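## Task

Roll the yellow die until 3 faces up and the green die until 5 faces up, and leave both lying flat and completely inside the mat. The remaining die must end up completely outside the mat.

## Robot and tools

Robot: two arms, left_arm and right_arm, each on a tilted plate fixed to a shared metal frame behind them. Calibrated bases in the scene frame: left_arm at (-0.005, +0.216, +0.137) m, right_arm at (-0.049, -0.353, +0.137) m. Each has a parallel gripper that opens fully or closes fully, nothing between. It grips only things roughly 22 to 28 mm wide, very firmly, and never reports whether it holds anything.

Frames: the scene frame has its origin at table-top height, halfway between the nominal bases; +x points out over the table, +z up, and left_arm sits toward +y (arm names do not match image sides). Printed gripper positions, orientations (end_effector_quat_wxyz) and velocities are in this frame. Motion offsets, however, are taken along the current Hand target's own axes. On the gripper, fingers point along +z and close along x; end_effector_position is the spot between the finger pads, with fingertips 6.8 mm further out. The housing starts 28 mm back from that spot. A block on a post juts about 14 cm toward the gripper's -y side and turns with it, so watch its clearance.

Row layout (shared by every tool that moves the arms): one flat list of 14 numbers, each in [-1, 1], always covering both arms: left dx, dy, dz, rx, ry, rz, left shut, then right dx, dy, dz, rx, ry, rz, right shut. dx..rz are offsets, not poses: they are measured from that arm's Hand target as it stood when the action or move began, along that target's axes. Scale: 1.0 equals 0.6 m for dx, dy, dz and 180 degrees for rotation; rx, ry, rz form a single rotation vector. All six at 0 re-requests the current Hand target. Shut above 0.01 closes at full force; 0.01 or less opens. To keep a gripper as it is, resend its previous shut value, since 0 means open. Both start open.

execute_actions: actions is a list of actions; each action is a table of up to 15 rows, one row per 1/30 s step, and a shorter table repeats its final row to fill 15 steps. Every row counts from the action's starting Hand target, so repeating a row in a new action moves further. cameras: list of names, ["all"], or []; left out, images appear only when actions is empty.

move: target is either one 14-number row or a list of up to 15 rows, all offsets from the same starting Hand targets. Paths are straight, end together, last at least 0.5 s and at most 10 s. speed: m/s, 0.002 to 3.6, default 0.25, one value or one per target; rotation is capped at twice that in rad/s. blend: corner rounding in m for lists, 0 means a full stop at each point. stop_force: 3 to 120 N, one value for both arms; an arm's path ends when its wrist sensor feels that much push against its travel. It is unreliable for light pushes, tipping objects or rotating grippers; leave it out when pulling away from something the gripper presses on. zero (only with stop_force): true re-zeroes moving arms first, false keeps the old zero. blocking=false returns early while the move continues; not allowed together with stop_force. The result adds a move: line such as done, off_target, moving, held or fault, plus limits (paced means a clipped pose, held means withheld steps). An arm not named there reached its pose within 3 mm and 2 degrees.

wait: seconds 0 to 10; arms keep their last command. stop: brakes a running move (needs some distance). zoom_image: camera plus region [x0, y0, x1, y1] in pixels, at most 504 by 504, from that camera's newest image. zero_wrist_force: arm, left_arm or right_arm; subtracts the current reading. finished_scene: scene, the current scene's number; irreversible, and the goal must hold without the robot.

Cameras: cam_head_left, cam_head_right, cam_high, cam_low, cam_left_wrist, cam_right_wrist, each 672x504.

Result lines: end_effector_position (m), quat, velocities; Hand target (last commanded pose after clipping, base for the next offsets; grippers often rest slightly short of it, so send the gap as an offset); Joint positions and Joint torques (whole drive output, noisy, positive toward larger angles); Joint velocities, shown as within noise when still; Tool commands; Wrist force and Wrist torque along the gripper's own axes, plus a peak line; motor temperatures, MOTOR HOT above 70 °C, and fault lines.

Control notes: commanded orientation is clipped to 32 degrees from the measured one each step. Commands are smoothed and may lag 0.09 to 0.22 s; fast moves overshoot. Paths do not avoid obstacles or the other arm; steer away from an arm's own base. A clearance check holds commands that would bring the arms too close.

Avoid: a force near 150 N (plus or minus 25) on any part, or joint contact torque at its limit (wrist joints about 16.4 N m), stops that arm for 10 s. Arms are stiff, so a target slightly beyond a firm contact can trigger this; approach slowly. Overheating at 85 °C brakes an arm for 30 to 60 s; avoid long stretched holds or pushing toward unreachable poses. Do not let the arms collide or one gripper close on the other's fingers. Do not drop, fling or release moving dice, slam anything, or let anything leave the table.

Each tool is called after "Call:" as name(argument=value, ...), one argument or row to a line, values as JSON.

## Session

Call:
execute_actions(
  actions=[],
)

Scene clock: 0.00 s.
left_arm: end_effector_position=(+0.5256, +0.2565, +0.1948) end_effector_quat_wxyz=(+0.036, +0.986, +0.105, -0.124) | right_arm: end_effector_position=(+0.3593, -0.2672, +0.2383) end_effector_quat_wxyz=(-0.160, +0.696, -0.700, +0.002)
Joint positions: left_arm=[-0.262 -1.229 1.921 4.231 -1.449 1.048] | right_arm=[3.807 -1.582 -2.496 -0.422 1.333 -2.477]
Joint velocities: within noise
Joint torques (N m): no reading
Motor temperatures (°C): left_arm=[29 30 33 37 35 42] | right_arm=[34 29 37 43 40 31]
Wrist force (N): no reading
Wrist torque (N m): no reading
Wrist force, peak (N): no reading
Hand target: left_arm +0.5256, +0.2565, +0.1948; +0.036, +0.986, +0.105, -0.124 | right_arm +0.3593, -0.2672, +0.2383; -0.160, +0.696, -0.700, +0.002
Tool commands: left_gripper/shut=+0.0 right_gripper/shut=+0.0

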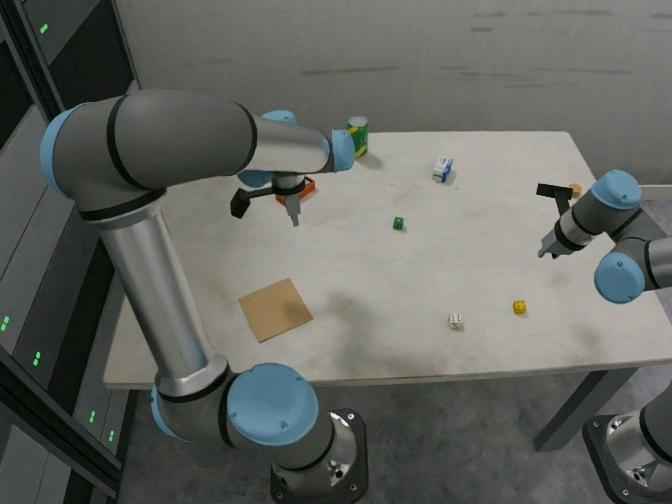

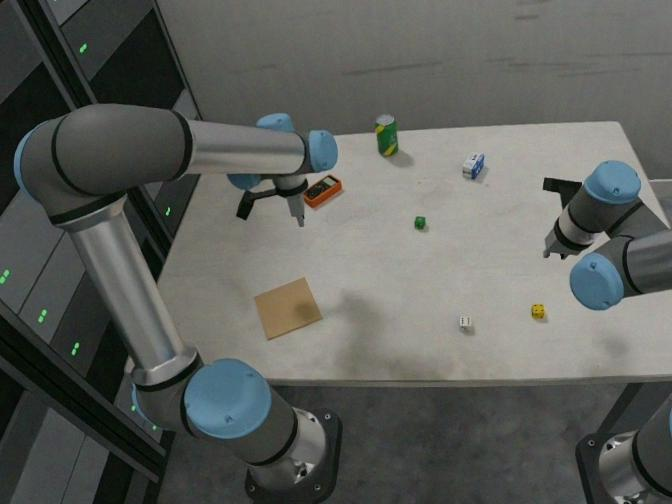

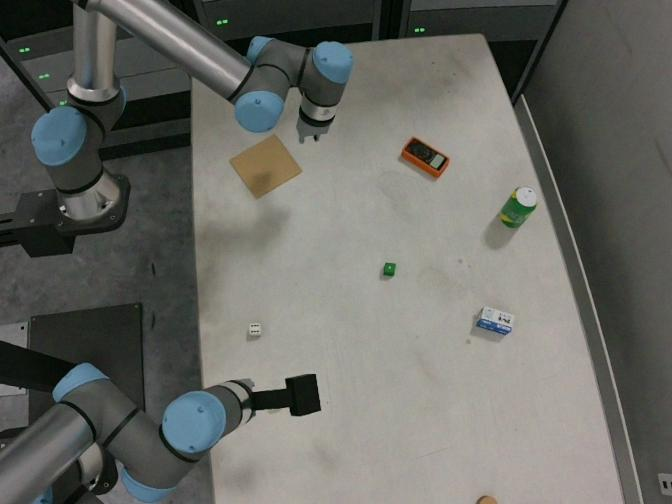

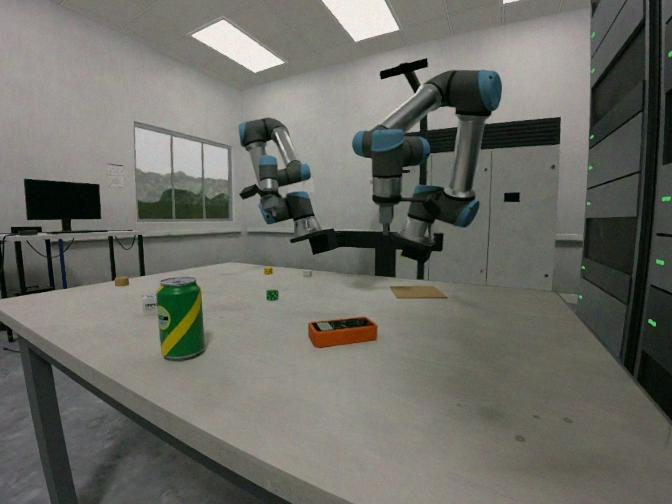

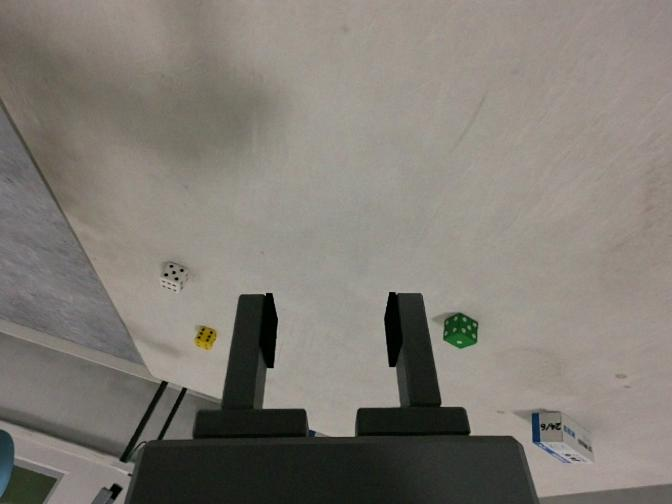

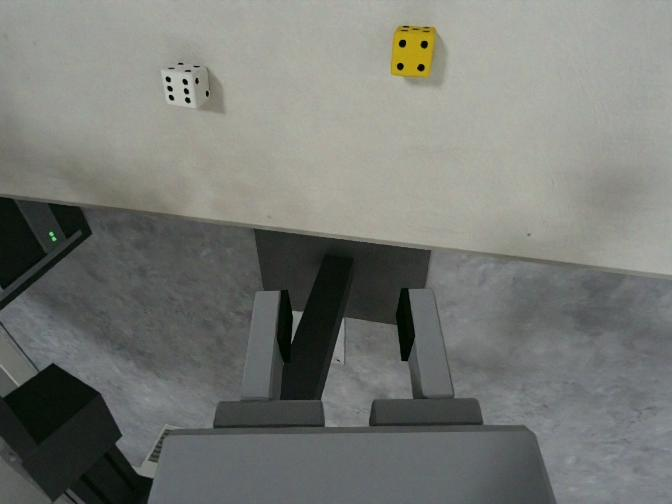

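Call:
zoom_image(
  camera="cam_right_wrist",
  region=[140, 10, 460, 130],
)

Call:
zoom_image(
  camera="cam_left_wrist",
  region=[420, 290, 500, 360],
)

Call:
zoom_image(
  camera="cam_left_wrist",
  region=[140, 250, 240, 360],
)

Call:
zoom_image(
  camera="cam_head_left",
  region=[380, 200, 540, 340],
)

Call:
zoom_image(
  camera="cam_head_right",
  region=[400, 200, 560, 340],
)

Call:
zoom_image(
  camera="cam_high",
  region=[220, 240, 420, 360],
)

Call:
zoom_image(
  camera="cam_low",
  region=[250, 250, 330, 310],
)

Scaled by 1.575 from the camera's 672x504 image, which has a finer 960x720 frame.

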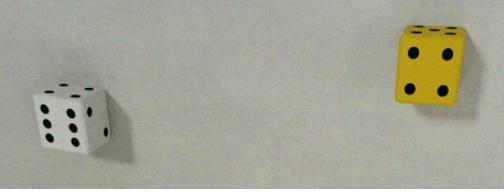

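Scaled by 6.300 from the camera's 672x504 image, which has a finer 960x720 frame.

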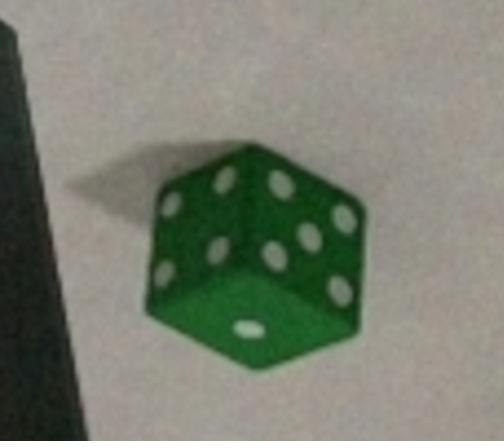

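Scaled by 4.582 from the camera's 672x504 image, which has a finer 960x720 frame.

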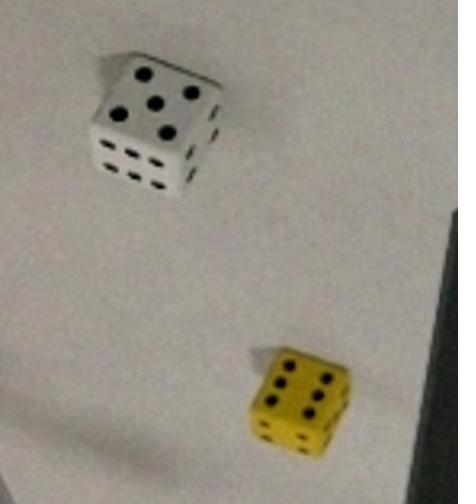

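Scaled by 3.150 from the camera's 672x504 image, which has a finer 960x720 frame.

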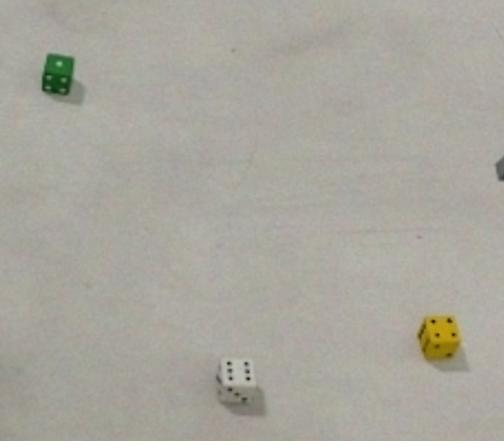

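Scaled by 3.150 from the camera's 672x504 image, which has a finer 960x720 frame.

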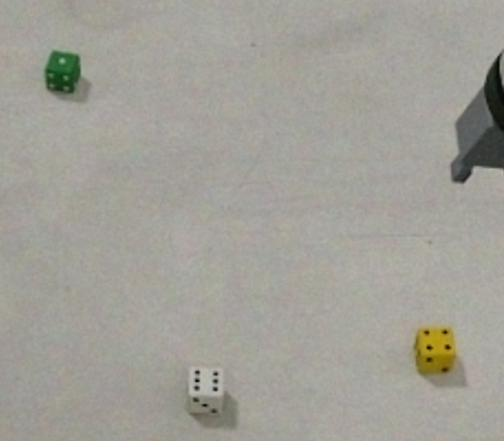

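Scaled by 2.520 from the camera's 672x504 image, which has a finer 960x720 frame.

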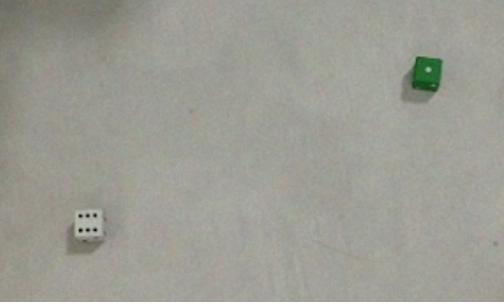

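Scaled by 6.300 from the camera's 672x504 image, which has a finer 960x720 frame.

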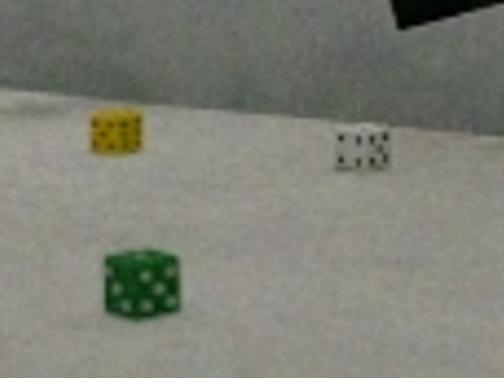

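Call:
zoom_image(
  camera="cam_right_wrist",
  region=[150, 270, 550, 504],
)

Call:
zoom_image(
  camera="cam_left_wrist",
  region=[130, 270, 530, 504],
)

Call:
zoom_image(
  camera="cam_low",
  region=[230, 50, 500, 320],
)

Scaled by 1.260 from the camera's 672x504 image, which has a finer 960x720 frame.

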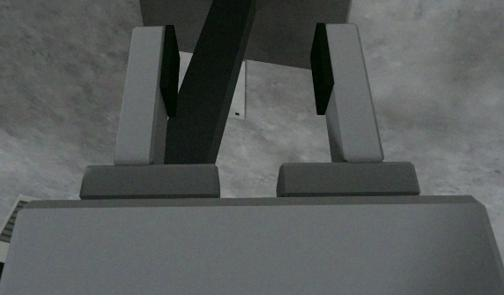

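Scaled by 1.260 from the camera's 672x504 image, which has a finer 960x720 frame.

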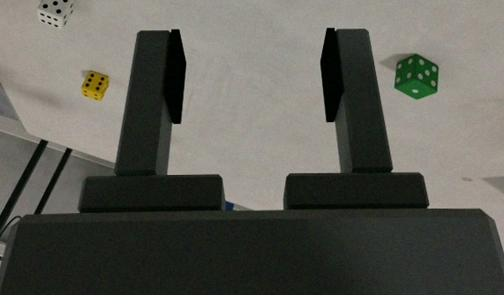

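Scaled by 1.867 from the camera's 672x504 image, which has a finer 960x720 frame.

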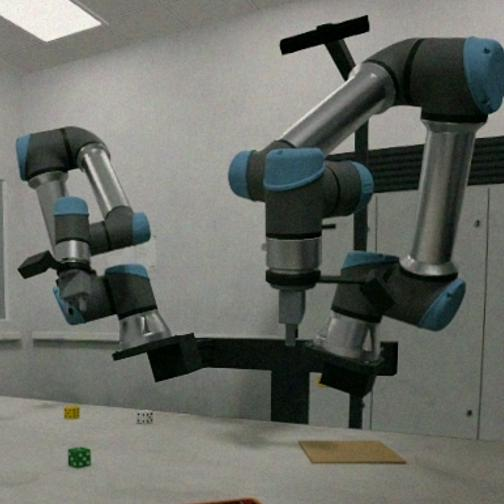

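Call:
move(
  target=[0.2135, 0.4597, 0.1015, -0.0691, 0.0406, 0.1990, 0, 0.0475, -0.0552, 0.2170, -0.1851, 0.0722, -0.0004, 0],
  speed=0.3,
  cameras=["cam_left_wrist", "cam_right_wrist", "cam_low"],
)

Scene clock: 81.83 s.
left_arm: end_effector_position=(+0.6920, +0.0069, +0.1162) end_effector_quat_wxyz=(+0.171, +0.967, -0.188, -0.033) | right_arm: end_effector_position=(+0.4217, -0.2674, +0.1160) end_effector_quat_wxyz=(+0.125, +0.708, -0.684, -0.120)
Joint positions: left_arm=[-0.44 -0.677 1.404 4.019 -1.64 1.502] | right_arm=[3.583 -2.076 -2.03 -0.974 1.461 -2.606]
Joint torques (N m): left_arm=[-28.19 -25.92 -29.18 0.31 -1.6 1.69] | right_arm=[-0.05 13.97 28.64 -0.11 2.38 -2.47]
Wrist force (N): left_arm=[0.6 0.6 0.2] | right_arm=[0.7 1.3 0.4]
Wrist torque (N m): left_arm=[-0.06 -0.04 -0.09] | right_arm=[0.17 -0.06 0.16]
Wrist force, peak (N): left_arm=[1.8 0.9 0.6] | right_arm=[0.6 1.5 0.4]
Hand target: left_arm +0.6920, +0.0069, +0.1162; +0.171, +0.967, -0.188, -0.033 | right_arm +0.4217, -0.2674, +0.1159; +0.125, +0.708, -0.684, -0.121
Off the commanded pose: left_arm 0.000 m, 0 deg | right_arm 0.000 m, 0 deg.
move: done
Images, in order (width x height): cam_low 672x504, cam_left_wrist 672x504, cam_right_wrist 672x504.

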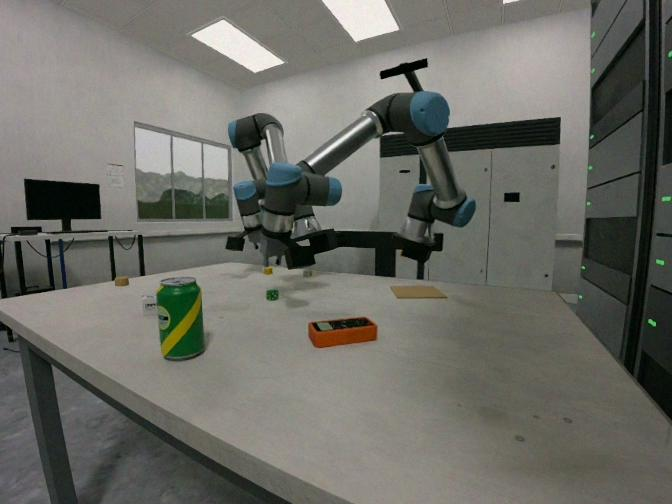

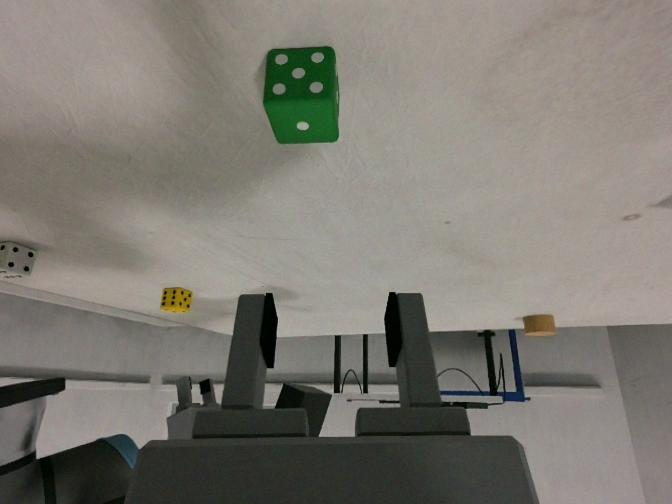

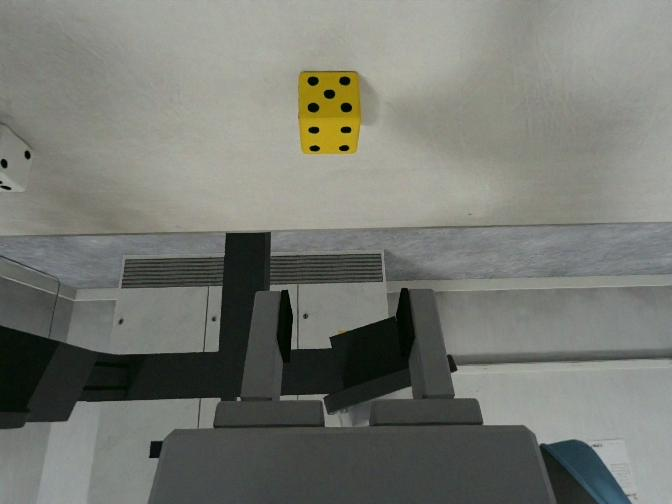

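Call:
zoom_image(
  camera="cam_left_wrist",
  region=[240, 30, 370, 160],
)

Call:
zoom_image(
  camera="cam_right_wrist",
  region=[265, 50, 395, 180],
)

Scaled by 3.877 from the camera's 672x504 image, which has a finer 960x720 frame.

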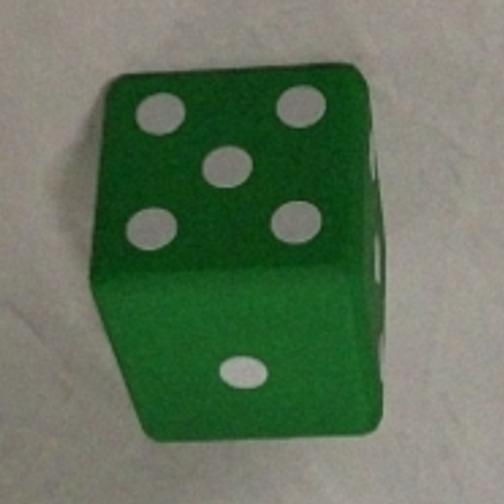

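Scaled by 3.877 from the camera's 672x504 image, which has a finer 960x720 frame.

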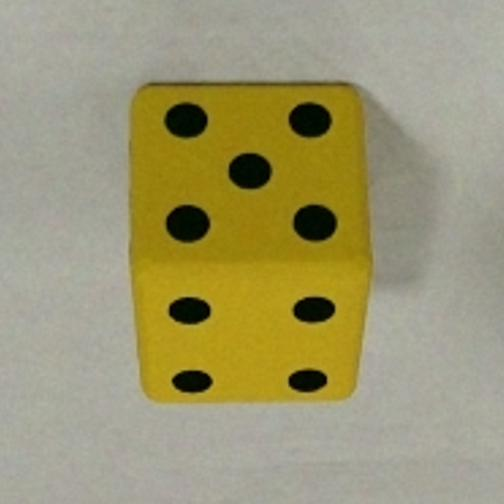

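Call:
move(
  target=[-0.0218, -0.0108, 0.1023, 0, 0.0057, -0.0157, 0, -0.0078, 0.0067, 0.1183, 0, -0.0029, 0.0078, 0],
  speed=0.15,
  cameras=["cam_left_wrist", "cam_right_wrist"],
)

Call:
zoom_image(
  camera="cam_left_wrist",
  region=[230, 140, 440, 350],
)

Call:
zoom_image(
  camera="cam_right_wrist",
  region=[230, 140, 440, 350],
)

Scene clock: 99.13 s.
left_arm: end_effector_position=(+0.6743, -0.0021, +0.0564) end_effector_quat_wxyz=(+0.172, +0.971, -0.162, -0.029) | right_arm: end_effector_position=(+0.3936, -0.2637, +0.0507) end_effector_quat_wxyz=(-0.123, -0.699, +0.694, +0.122)
Joint positions: left_arm=[-0.439 -0.602 1.464 3.866 -1.638 1.453] | right_arm=[3.577 -2.197 -2.114 -0.764 1.466 -2.588]
Joint torques (N m): left_arm=[-5.88 -26.52 -4.17 -5.47 1.22 -1.1] | right_arm=[0.57 11.93 -4.87 4.4 2.31 2.4]
Wrist force (N): left_arm=[0.6 0.4 0.3] | right_arm=[0.3 1.4 0.5]
Wrist torque (N m): left_arm=[-0.06 -0.01 0.00] | right_arm=[0.18 -0.02 -0.01]
Wrist force, peak (N): left_arm=[1.4 0.6 -0.9] | right_arm=[0.7 1.7 0.2]
Hand target: left_arm +0.6743, -0.0021, +0.0563; +0.172, +0.971, -0.162, -0.029 | right_arm +0.3935, -0.2637, +0.0506; +0.123, +0.699, -0.694, -0.122
Off the commanded pose: left_arm 0.000 m, 0 deg | right_arm 0.000 m, 0 deg.
move: done
Images, in order (width x height): cam_left_wrist 672x504, cam_right_wrist 672x504.

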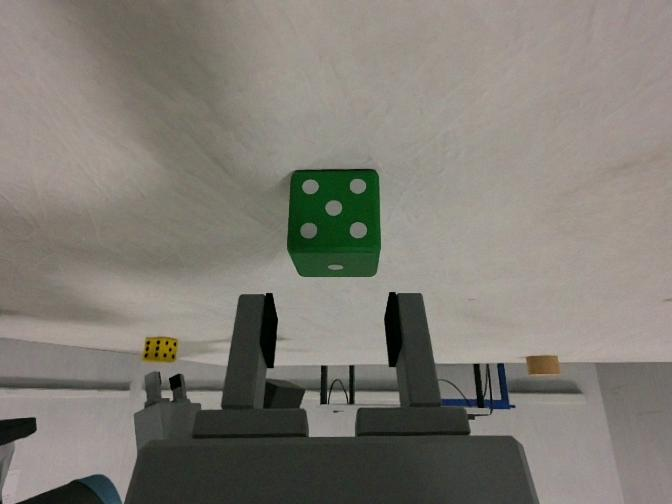

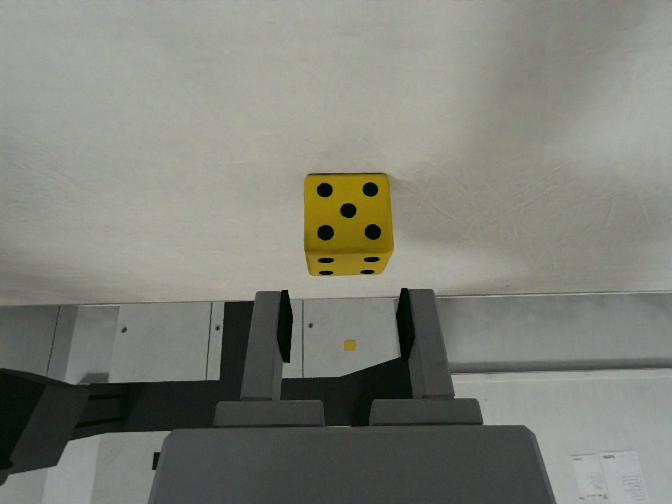

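Scaled by 2.400 from the camera's 672x504 image, which has a finer 960x720 frame.

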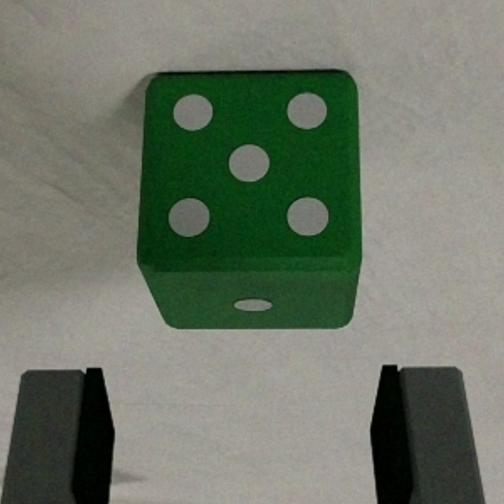

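Scaled by 2.400 from the camera's 672x504 image, which has a finer 960x720 frame.

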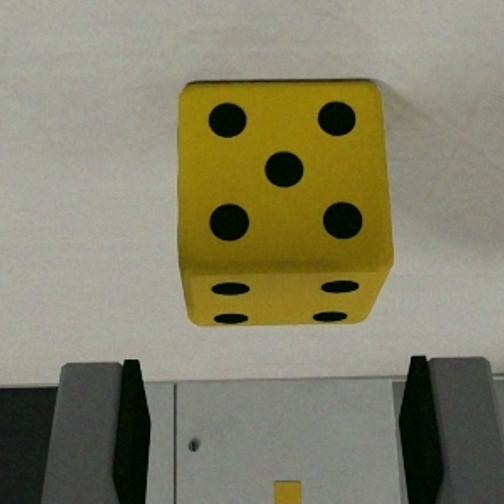

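Call:
move(
  target=[0.0010, -0.0008, 0.0565, 0, 0, 0, 0, 0.0022, 0, 0.0577, 0, 0, 0, 0],
  speed=0.06,
  stop_force=12,
  cameras=["cam_left_wrist", "cam_right_wrist"],
)

Call:
zoom_image(
  camera="cam_left_wrist",
  region=[200, 220, 460, 450],
)

Call:
zoom_image(
  camera="cam_right_wrist",
  region=[210, 220, 470, 450],
)

Scene clock: 109.80 s.
left_arm: end_effector_position=(+0.6712, -0.0128, +0.0243) end_effector_quat_wxyz=(+0.172, +0.971, -0.162, -0.029) | right_arm: end_effector_position=(+0.3817, -0.2651, +0.0181) end_effector_quat_wxyz=(-0.123, -0.699, +0.694, +0.122)
Joint positions: left_arm=[-0.441 -0.54 1.45 3.818 -1.638 1.451] | right_arm=[3.567 -2.269 -2.139 -0.666 1.463 -2.597]
Joint torques (N m): left_arm=[-28.52 -27.45 -25.64 -5.31 -1.34 -1.03] | right_arm=[-0.3 13.72 -5.59 4.31 -1.57 -1.91]
Wrist force (N): left_arm=[1.2 0.5 0.0] | right_arm=[0.7 1.3 0.4]
Wrist torque (N m): left_arm=[-0.07 -0.09 -0.01] | right_arm=[0.16 -0.07 -0.02]
Wrist force, peak (N): left_arm=[1.2 0.7 -0.5] | right_arm=[0.8 1.7 0.8]
Hand target: left_arm +0.6712, -0.0128, +0.0243; +0.172, +0.971, -0.162, -0.029 | right_arm +0.3817, -0.2651, +0.0181; +0.123, +0.699, -0.694, -0.122
Off the commanded pose: left_arm 0.000 m, 0 deg | right_arm 0.000 m, 0 deg.
move: done
Images, in order (width x height): cam_left_wrist 672x504, cam_right_wrist 672x504.

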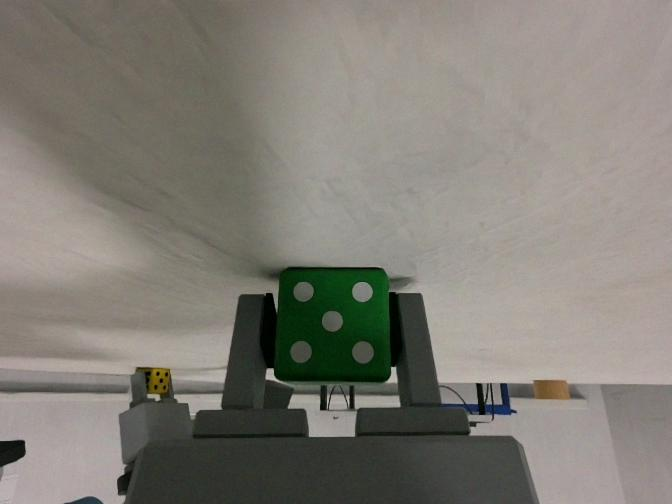

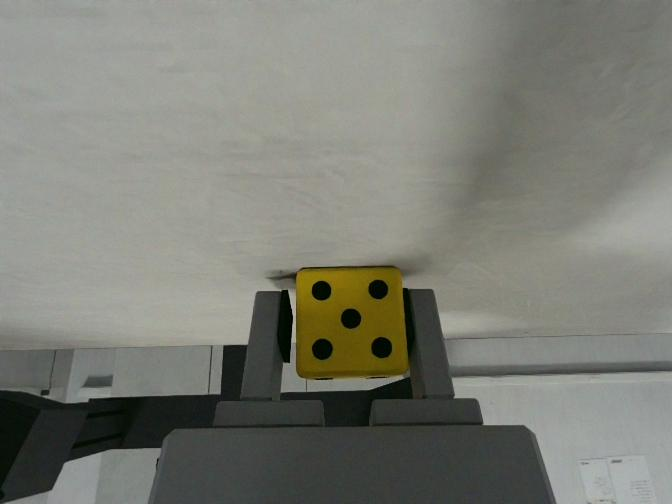

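Scaled by 1.938 from the camera's 672x504 image, which has a finer 960x720 frame.

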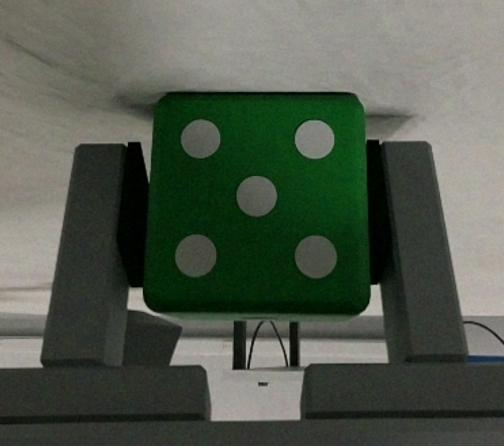

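Scaled by 1.938 from the camera's 672x504 image, which has a finer 960x720 frame.

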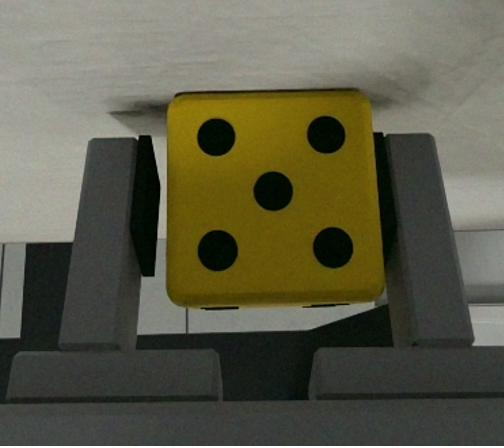

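Call:
execute_actions(
  actions=[
    [[0,0,0,0,0,0,0,0.0018,0,0,0,0,0,0]],
    [[0,0,0,0,0,0,1,0,0,0,0,0,0,1]],
  ],
)

Call:
move(
  target=[0, 0.057, -0.1566, 0, 0, 0, 1, 0, 0.057, -0.1566, 0, 0, 0, 1],
  speed=0.15,
  cameras=["cam_left_wrist", "cam_right_wrist"],
)

Scene clock: 120.43 s.
left_arm: end_effector_position=(+0.6712, -0.0129, +0.0243) end_effector_quat_wxyz=(+0.172, +0.971, -0.162, -0.029) | right_arm: end_effector_position=(+0.3817, -0.2662, +0.0181) end_effector_quat_wxyz=(-0.123, -0.699, +0.694, +0.122)
Joint positions: left_arm=[-0.441 -0.54 1.45 3.818 -1.638 1.451] | right_arm=[3.565 -2.268 -2.139 -0.666 1.462 -2.599]
Joint torques (N m): left_arm=[-25.52 -27.9 -23.27 -4.15 -1.23 0.04] | right_arm=[0.25 60.75 -5.75 3.93 -1.71 -2.28]
Wrist force (N): left_arm=[1.0 0.3 0.1] | right_arm=[0.8 1.3 0.2]
Wrist torque (N m): left_arm=[-0.09 -0.06 0.00] | right_arm=[0.16 -0.09 -0.02]
Wrist force, peak (N): left_arm=[1.5 0.4 -0.1] | right_arm=[1.1 1.7 0.5]
Hand target: left_arm +0.6712, -0.0128, +0.0243; +0.172, +0.971, -0.162, -0.029 | right_arm +0.3817, -0.2662, +0.0181; +0.123, +0.699, -0.694, -0.122
Off the commanded pose: left_arm 0.000 m, 0 deg | right_arm 0.000 m, 0 deg.

Scene clock: 121.70 s.
left_arm: end_effector_position=(+0.6712, -0.0128, +0.1242) end_effector_quat_wxyz=(+0.172, +0.971, -0.162, -0.029) | right_arm: end_effector_position=(+0.3817, -0.2662, +0.1180) end_effector_quat_wxyz=(-0.123, -0.699, +0.694, +0.122)
Joint positions: left_arm=[-0.48 -0.707 1.471 3.96 -1.639 1.412] | right_arm=[3.622 -2.02 -2.144 -0.915 1.483 -2.545]
Joint torques (N m): left_arm=[-26.53 -68.29 -4.36 0.34 -1.45 -1.29] | right_arm=[19.14 53.26 27.98 0.07 2.4 2.34]
Wrist force (N): left_arm=[1.0 0.4 0.0] | right_arm=[0.4 1.4 0.4]
Wrist torque (N m): left_arm=[-0.07 -0.07 0.00] | right_arm=[0.19 -0.04 0.00]
Wrist force, peak (N): left_arm=[1.3 0.7 -0.8] | right_arm=[0.5 2.0 -0.3]
Hand target: left_arm +0.6712, -0.0128, +0.1243; +0.172, +0.971, -0.162, -0.029 | right_arm +0.3817, -0.2662, +0.1181; +0.123, +0.699, -0.694, -0.122
Off the commanded pose: left_arm 0.000 m, 0 deg | right_arm 0.000 m, 0 deg.
move: done
Images, in order (width x height): cam_left_wrist 672x504, cam_right_wrist 672x504.

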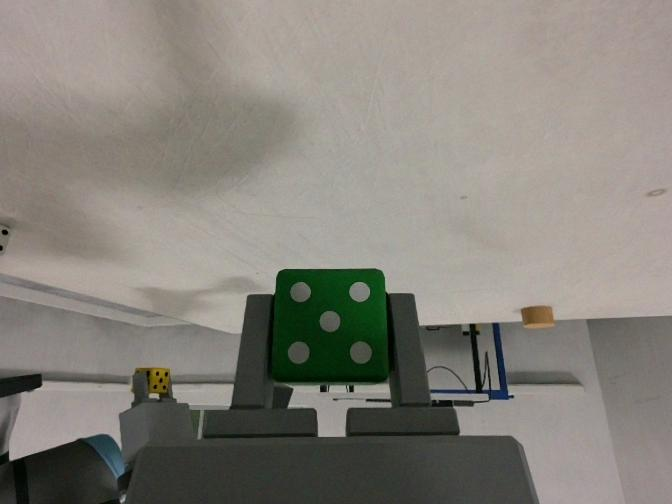

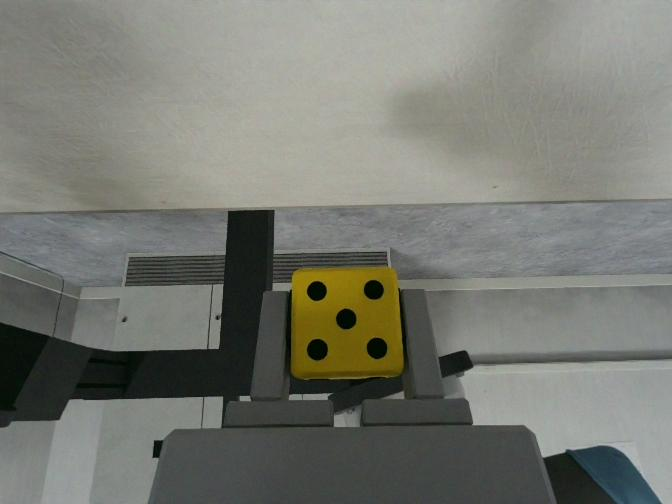

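Call:
move(
  target=[-0.5971, -0.2817, -0.2370, 0.4572, -0.0792, -0.1912, 1, 0.0242, -0.1042, -0.0947, 0.3632, 0.2075, 0.5010, 1],
  speed=0.4,
  cameras=["all"],
)

Scene clock: 129.63 s.
left_arm: end_effector_position=(+0.4000, +0.3001, +0.2000) end_effector_quat_wxyz=(-0.532, +0.836, +0.110, -0.070) | right_arm: end_effector_position=(+0.4600, -0.2801, +0.1501) end_effector_quat_wxyz=(+0.000, +0.001, +0.843, -0.537)
Joint positions: left_arm=[-0.567 -1.158 2.062 5.123 -0.81 0.038] | right_arm=[3.813 -2.32 -1.733 -1.983 0.721 -0.101]
Joint torques (N m): left_arm=[-0.04 -10.33 -3.08 2.34 -1.33 -1.38] | right_arm=[1.44 18 29.66 -1.55 2.01 2.03]
Wrist force (N): left_arm=[0.5 -1.3 0.4] | right_arm=[1.3 -2.3 0.6]
Wrist torque (N m): left_arm=[0.00 0.11 0.27] | right_arm=[-0.51 -0.21 -0.17]
Wrist force, peak (N): left_arm=[0.1 -1.8 0.4] | right_arm=[1.8 -2.6 1.0]
Hand target: left_arm +0.4000, +0.3001, +0.2000; -0.532, +0.836, +0.110, -0.070 | right_arm +0.4600, -0.2801, +0.1501; +0.000, +0.001, +0.843, -0.537
Off the commanded pose: left_arm 0.000 m, 0 deg | right_arm 0.000 m, 0 deg.
move: done

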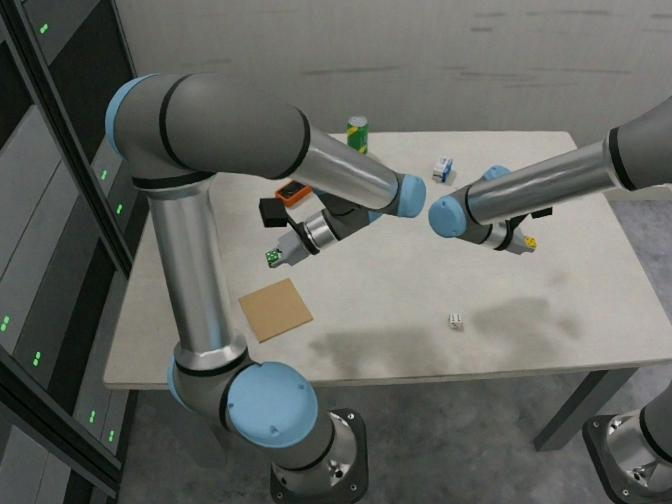

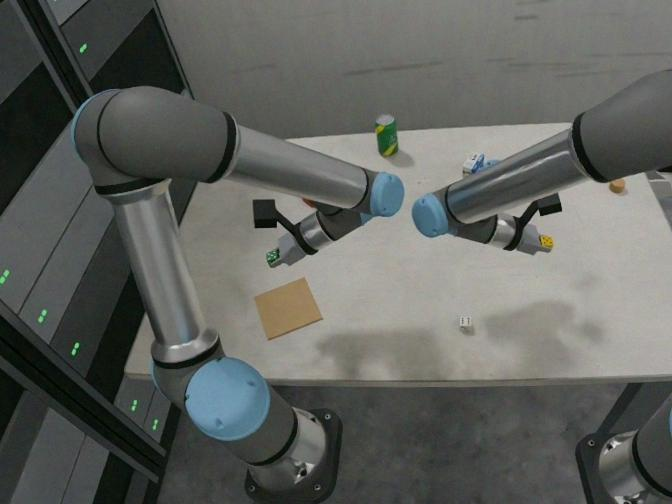

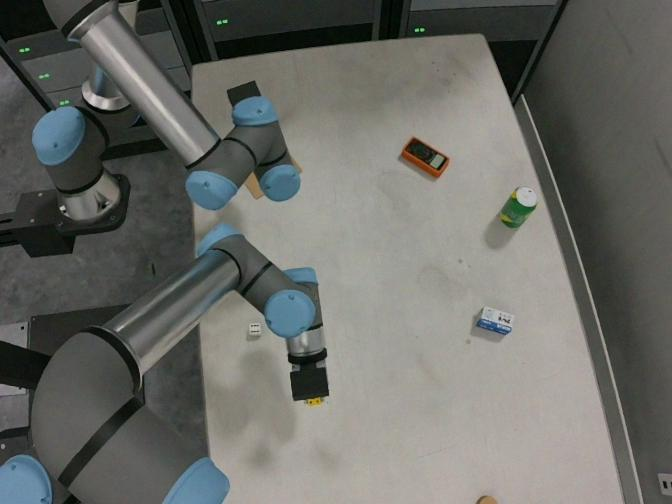

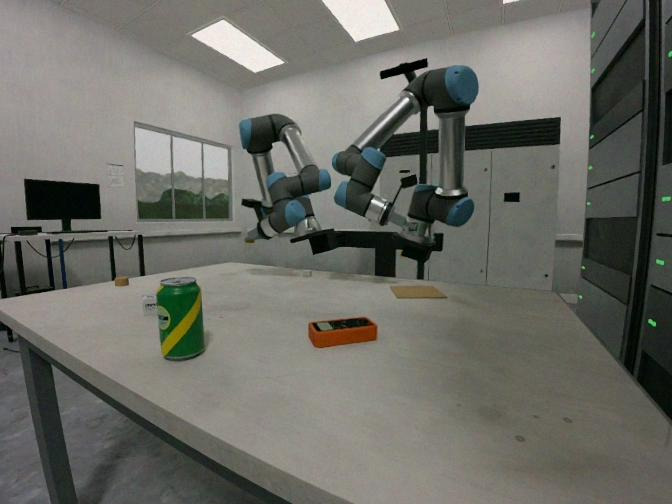

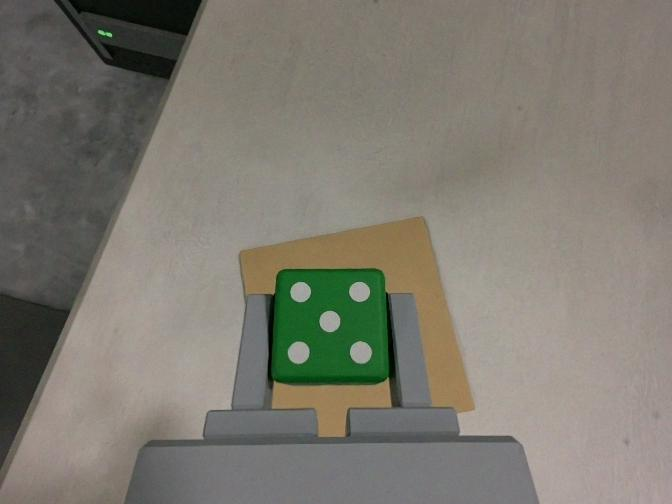

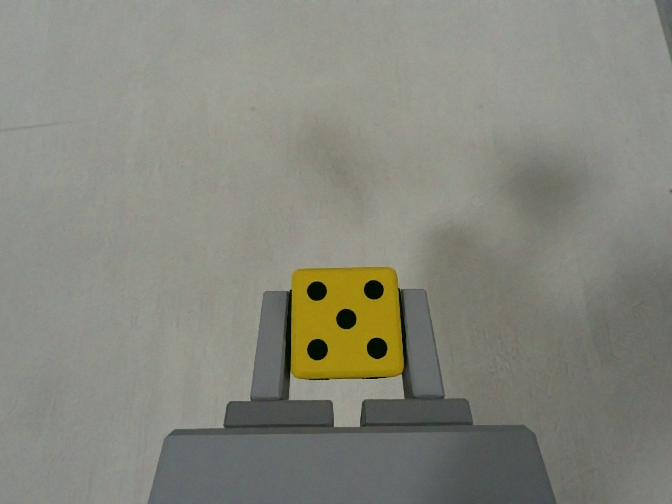

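Call:
move(
  target=[0.0090, 0.1910, 0.1817, 0, 0, 0, 1, 0, 0.1511, 0.0704, 0, 0, 0, 1],
  speed=0.2,
  cameras=["cam_left_wrist", "cam_low", "cam_right_wrist"],
)

Scene clock: 135.43 s.
left_arm: end_effector_position=(+0.3921, +0.3500, +0.0501) end_effector_quat_wxyz=(-0.532, +0.836, +0.110, -0.070) | right_arm: end_effector_position=(+0.4600, -0.2801, +0.0501) end_effector_quat_wxyz=(+0.000, +0.001, +0.843, -0.537)
Joint positions: left_arm=[-0.382 -0.864 2.133 4.698 -0.631 0.118] | right_arm=[3.766 -2.505 -1.725 -1.791 0.675 -0.119]
Joint torques (N m): left_arm=[-0.87 -15.41 -14.33 -2.63 1.74 1.4] | right_arm=[1.46 20.63 24.41 1.92 -2.03 -2.34]
Wrist force (N): left_arm=[0.2 -1.3 0.3] | right_arm=[1.2 -2.2 0.9]
Wrist torque (N m): left_arm=[0.00 0.15 0.19] | right_arm=[-0.48 -0.22 -0.02]
Wrist force, peak (N): left_arm=[0.9 -2.0 -0.4] | right_arm=[1.9 -2.6 1.0]
Hand target: left_arm +0.3921, +0.3500, +0.0500; -0.532, +0.836, +0.110, -0.070 | right_arm +0.4600, -0.2801, +0.0501; +0.000, +0.001, +0.843, -0.537
Off the commanded pose: left_arm 0.000 m, 0 deg | right_arm 0.000 m, 0 deg.
move: done
Images, in order (width x height): cam_low 672x504, cam_left_wrist 672x504, cam_right_wrist 672x504.

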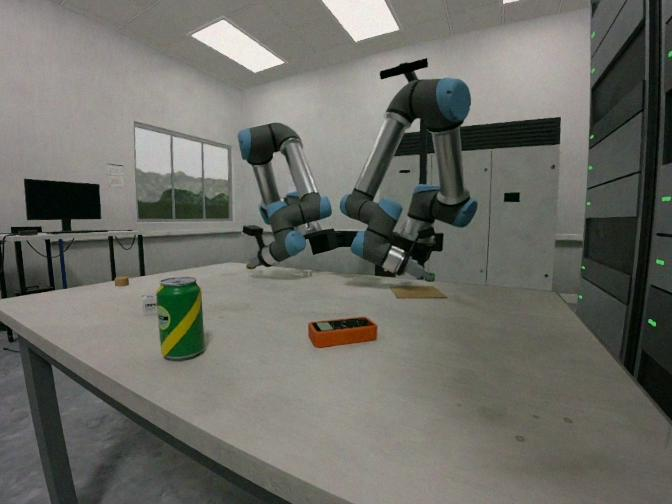

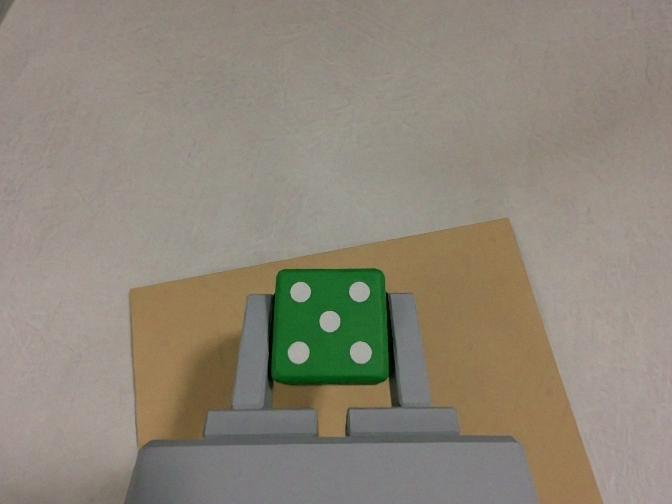

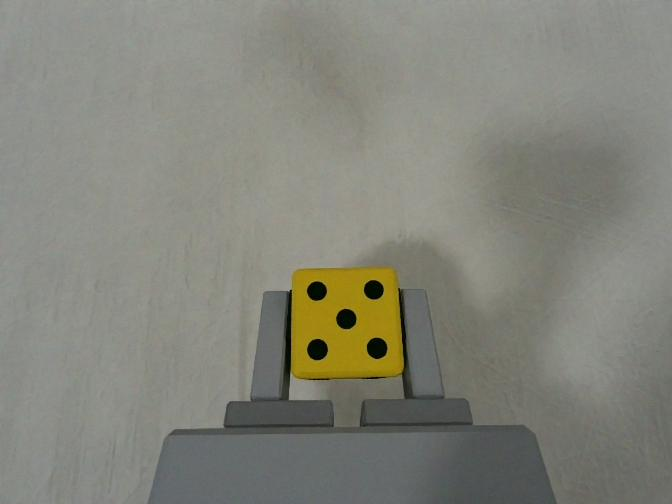

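Call:
move(
  target=[0, 0.0634, 0.0296, 0, 0, 0, 1, 0, 0.0634, 0.0296, 0, 0, 0, 1],
  speed=0.02,
  stop_force=7,
  cameras=["cam_left_wrist", "cam_right_wrist"],
)

Scene clock: 139.10 s.
left_arm: end_effector_position=(+0.3921, +0.3500, +0.0206) end_effector_quat_wxyz=(-0.532, +0.836, +0.110, -0.070) | right_arm: end_effector_position=(+0.4600, -0.2801, +0.0195) end_effector_quat_wxyz=(+0.000, +0.001, +0.843, -0.537)
Joint positions: left_arm=[-0.362 -0.787 2.118 4.628 -0.613 0.128] | right_arm=[3.751 -2.567 -1.71 -1.74 0.661 -0.126]
Joint torques (N m): left_arm=[-20.01 -52.5 3.48 1.15 -0.93 -1.03] | right_arm=[16.04 69.64 -5.06 -0.4 1.61 2.09]
Wrist force (N): left_arm=[-1.6 -5.7 -0.1] | right_arm=[2.2 -10.1 -0.8]
Wrist torque (N m): left_arm=[0.01 0.10 0.23] | right_arm=[-0.47 -0.23 0.01]
Wrist force, peak (N): left_arm=[-5.7 -32.8 -21.0] | right_arm=[11.9 -35.2 -19.2]
Hand target: left_arm +0.3921, +0.3500, +0.0206; -0.532, +0.836, +0.110, -0.070 (not the last commanded pose) | right_arm +0.4600, -0.2801, +0.0195; +0.000, +0.001, +0.843, -0.537 (not the last commanded pose)
Off the commanded pose: left_arm 0.013 m, 0 deg | right_arm 0.011 m, 0 deg.
move: contact (left_arm, right_arm)
Images, in order (width x height): cam_left_wrist 672x504, cam_right_wrist 672x504.

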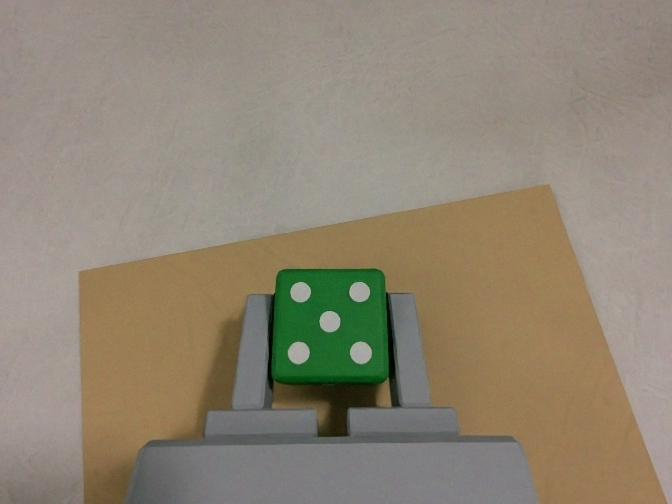

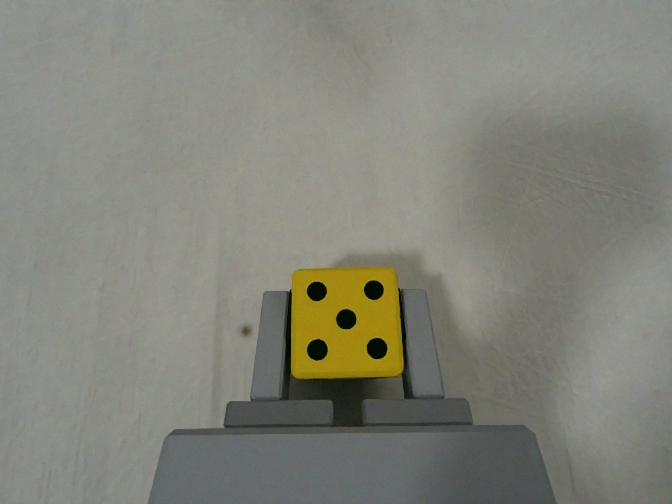

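Call:
execute_actions(
  actions=[
    [[0,0,0,0,0,0,0,0,0,0,0,0,0,0]],
  ],
)

Call:
move(
  target=[0, 0, -0.12, 0, 0, 0, 0, 0, 0, -0.12, 0, 0, 0, 0],
  speed=0.12,
  cameras=["cam_left_wrist", "cam_right_wrist", "cam_low"],
)

Scene clock: 141.40 s.
left_arm: end_effector_position=(+0.3921, +0.3500, +0.0206) end_effector_quat_wxyz=(-0.532, +0.836, +0.110, -0.070) | right_arm: end_effector_position=(+0.4600, -0.2801, +0.0195) end_effector_quat_wxyz=(+0.000, +0.001, +0.843, -0.537)
Joint positions: left_arm=[-0.362 -0.787 2.118 4.628 -0.613 0.128] | right_arm=[3.751 -2.567 -1.71 -1.74 0.661 -0.126]
Joint torques (N m): left_arm=[-20.08 -52.32 2.89 1.25 -0.83 -0.85] | right_arm=[17.05 68.94 -5.09 -0.32 1.6 1.86]
Wrist force (N): left_arm=[0.1 -1.5 0.5] | right_arm=[1.6 -2.6 1.0]
Wrist torque (N m): left_arm=[-0.01 0.15 0.20] | right_arm=[-0.49 -0.26 -0.01]
Wrist force, peak (N): left_arm=[-2.2 -6.5 -0.2] | right_arm=[2.2 -10.3 -0.7]
Hand target: left_arm +0.3921, +0.3500, +0.0206; -0.532, +0.836, +0.110, -0.070 | right_arm +0.4600, -0.2801, +0.0195; +0.000, +0.001, +0.843, -0.537
Off the commanded pose: left_arm 0.000 m, 0 deg | right_arm 0.000 m, 0 deg.

Scene clock: 142.07 s.
left_arm: end_effector_position=(+0.3940, +0.3431, +0.0239) end_effector_quat_wxyz=(-0.532, +0.836, +0.110, -0.070) | right_arm: end_effector_position=(+0.4601, -0.2701, +0.0243) end_effector_quat_wxyz=(+0.000, +0.001, +0.844, -0.537)
Joint positions: left_arm=[-0.377 -0.79 2.111 4.644 -0.627 0.12] | right_arm=[3.767 -2.567 -1.696 -1.758 0.676 -0.119]
Joint torques (N m): left_arm=[1.7 -15.78 4.06 -2.12 1.23 1.15] | right_arm=[1.82 59.13 -6.25 1.19 -1.52 -2.08]
Wrist force (N): left_arm=[0.4 -1.5 0.2] | right_arm=[1.3 -2.6 1.2]
Wrist torque (N m): left_arm=[0.00 0.13 0.20] | right_arm=[-0.50 -0.23 0.00]
Wrist force, peak (N): left_arm=[0.7 -1.4 -2.2] | right_arm=[1.6 -2.4 2.2]
Hand target: left_arm +0.3939, +0.3432, +0.0238; -0.532, +0.836, +0.110, -0.070 (not the last commanded pose) | right_arm +0.4601, -0.2703, +0.0244; +0.000, +0.001, +0.844, -0.537 (not the last commanded pose)
Off the commanded pose: left_arm 0.064 m, 0 deg | right_arm 0.061 m, 0 deg.
move: held (left_arm, right_arm; a check stopped the path); limits=held
pose unreachable (left arm): on one or more control steps of this call, first in action 0 (counted from 0), this arm could not follow its commanded pose, so it was not sent that pose on those steps. It may still have moved: this result reports where it is.
cause: moving toward the commanded pose would bring a part of the arm too close to another arm (a part of this arm just beyond joint 3 (elbow) and a part of the right arm just beyond its joint 3 (elbow), along the way the arms are being sent, or toward where that arm still pushes).
pose unreachable (right arm): on one or more control steps of this call, first in action 0 (counted from 0), this arm could not follow its commanded pose, so it was not sent that pose on those steps. It may still have moved: this result reports where it is.
cause: moving toward the commanded pose would bring a part of the arm too close to another arm (a part of this arm just beyond joint 3 (elbow) and a part of the left arm just beyond its joint 3 (elbow), at the place that arm was heading or pushing toward when its own hold began).
Images, in order (width x height): cam_low 672x504, cam_left_wrist 672x504, cam_right_wrist 672x504.

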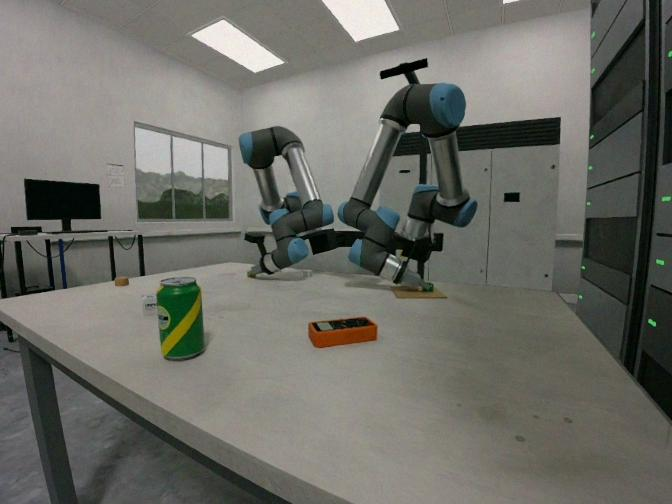

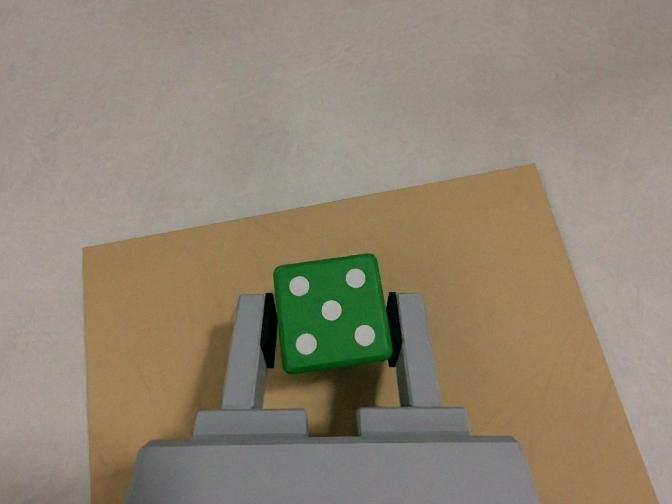

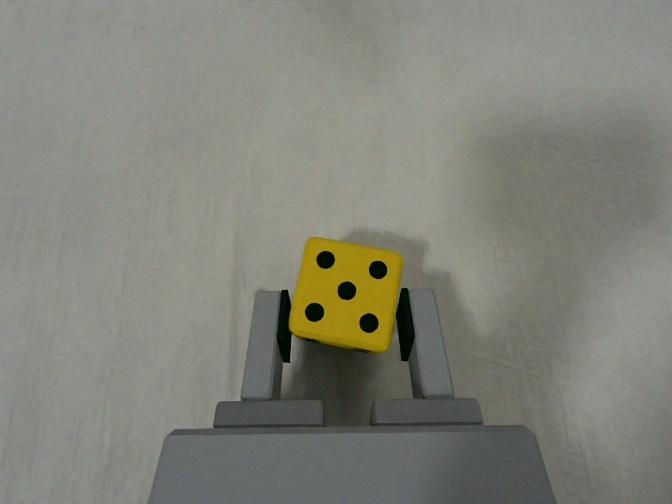

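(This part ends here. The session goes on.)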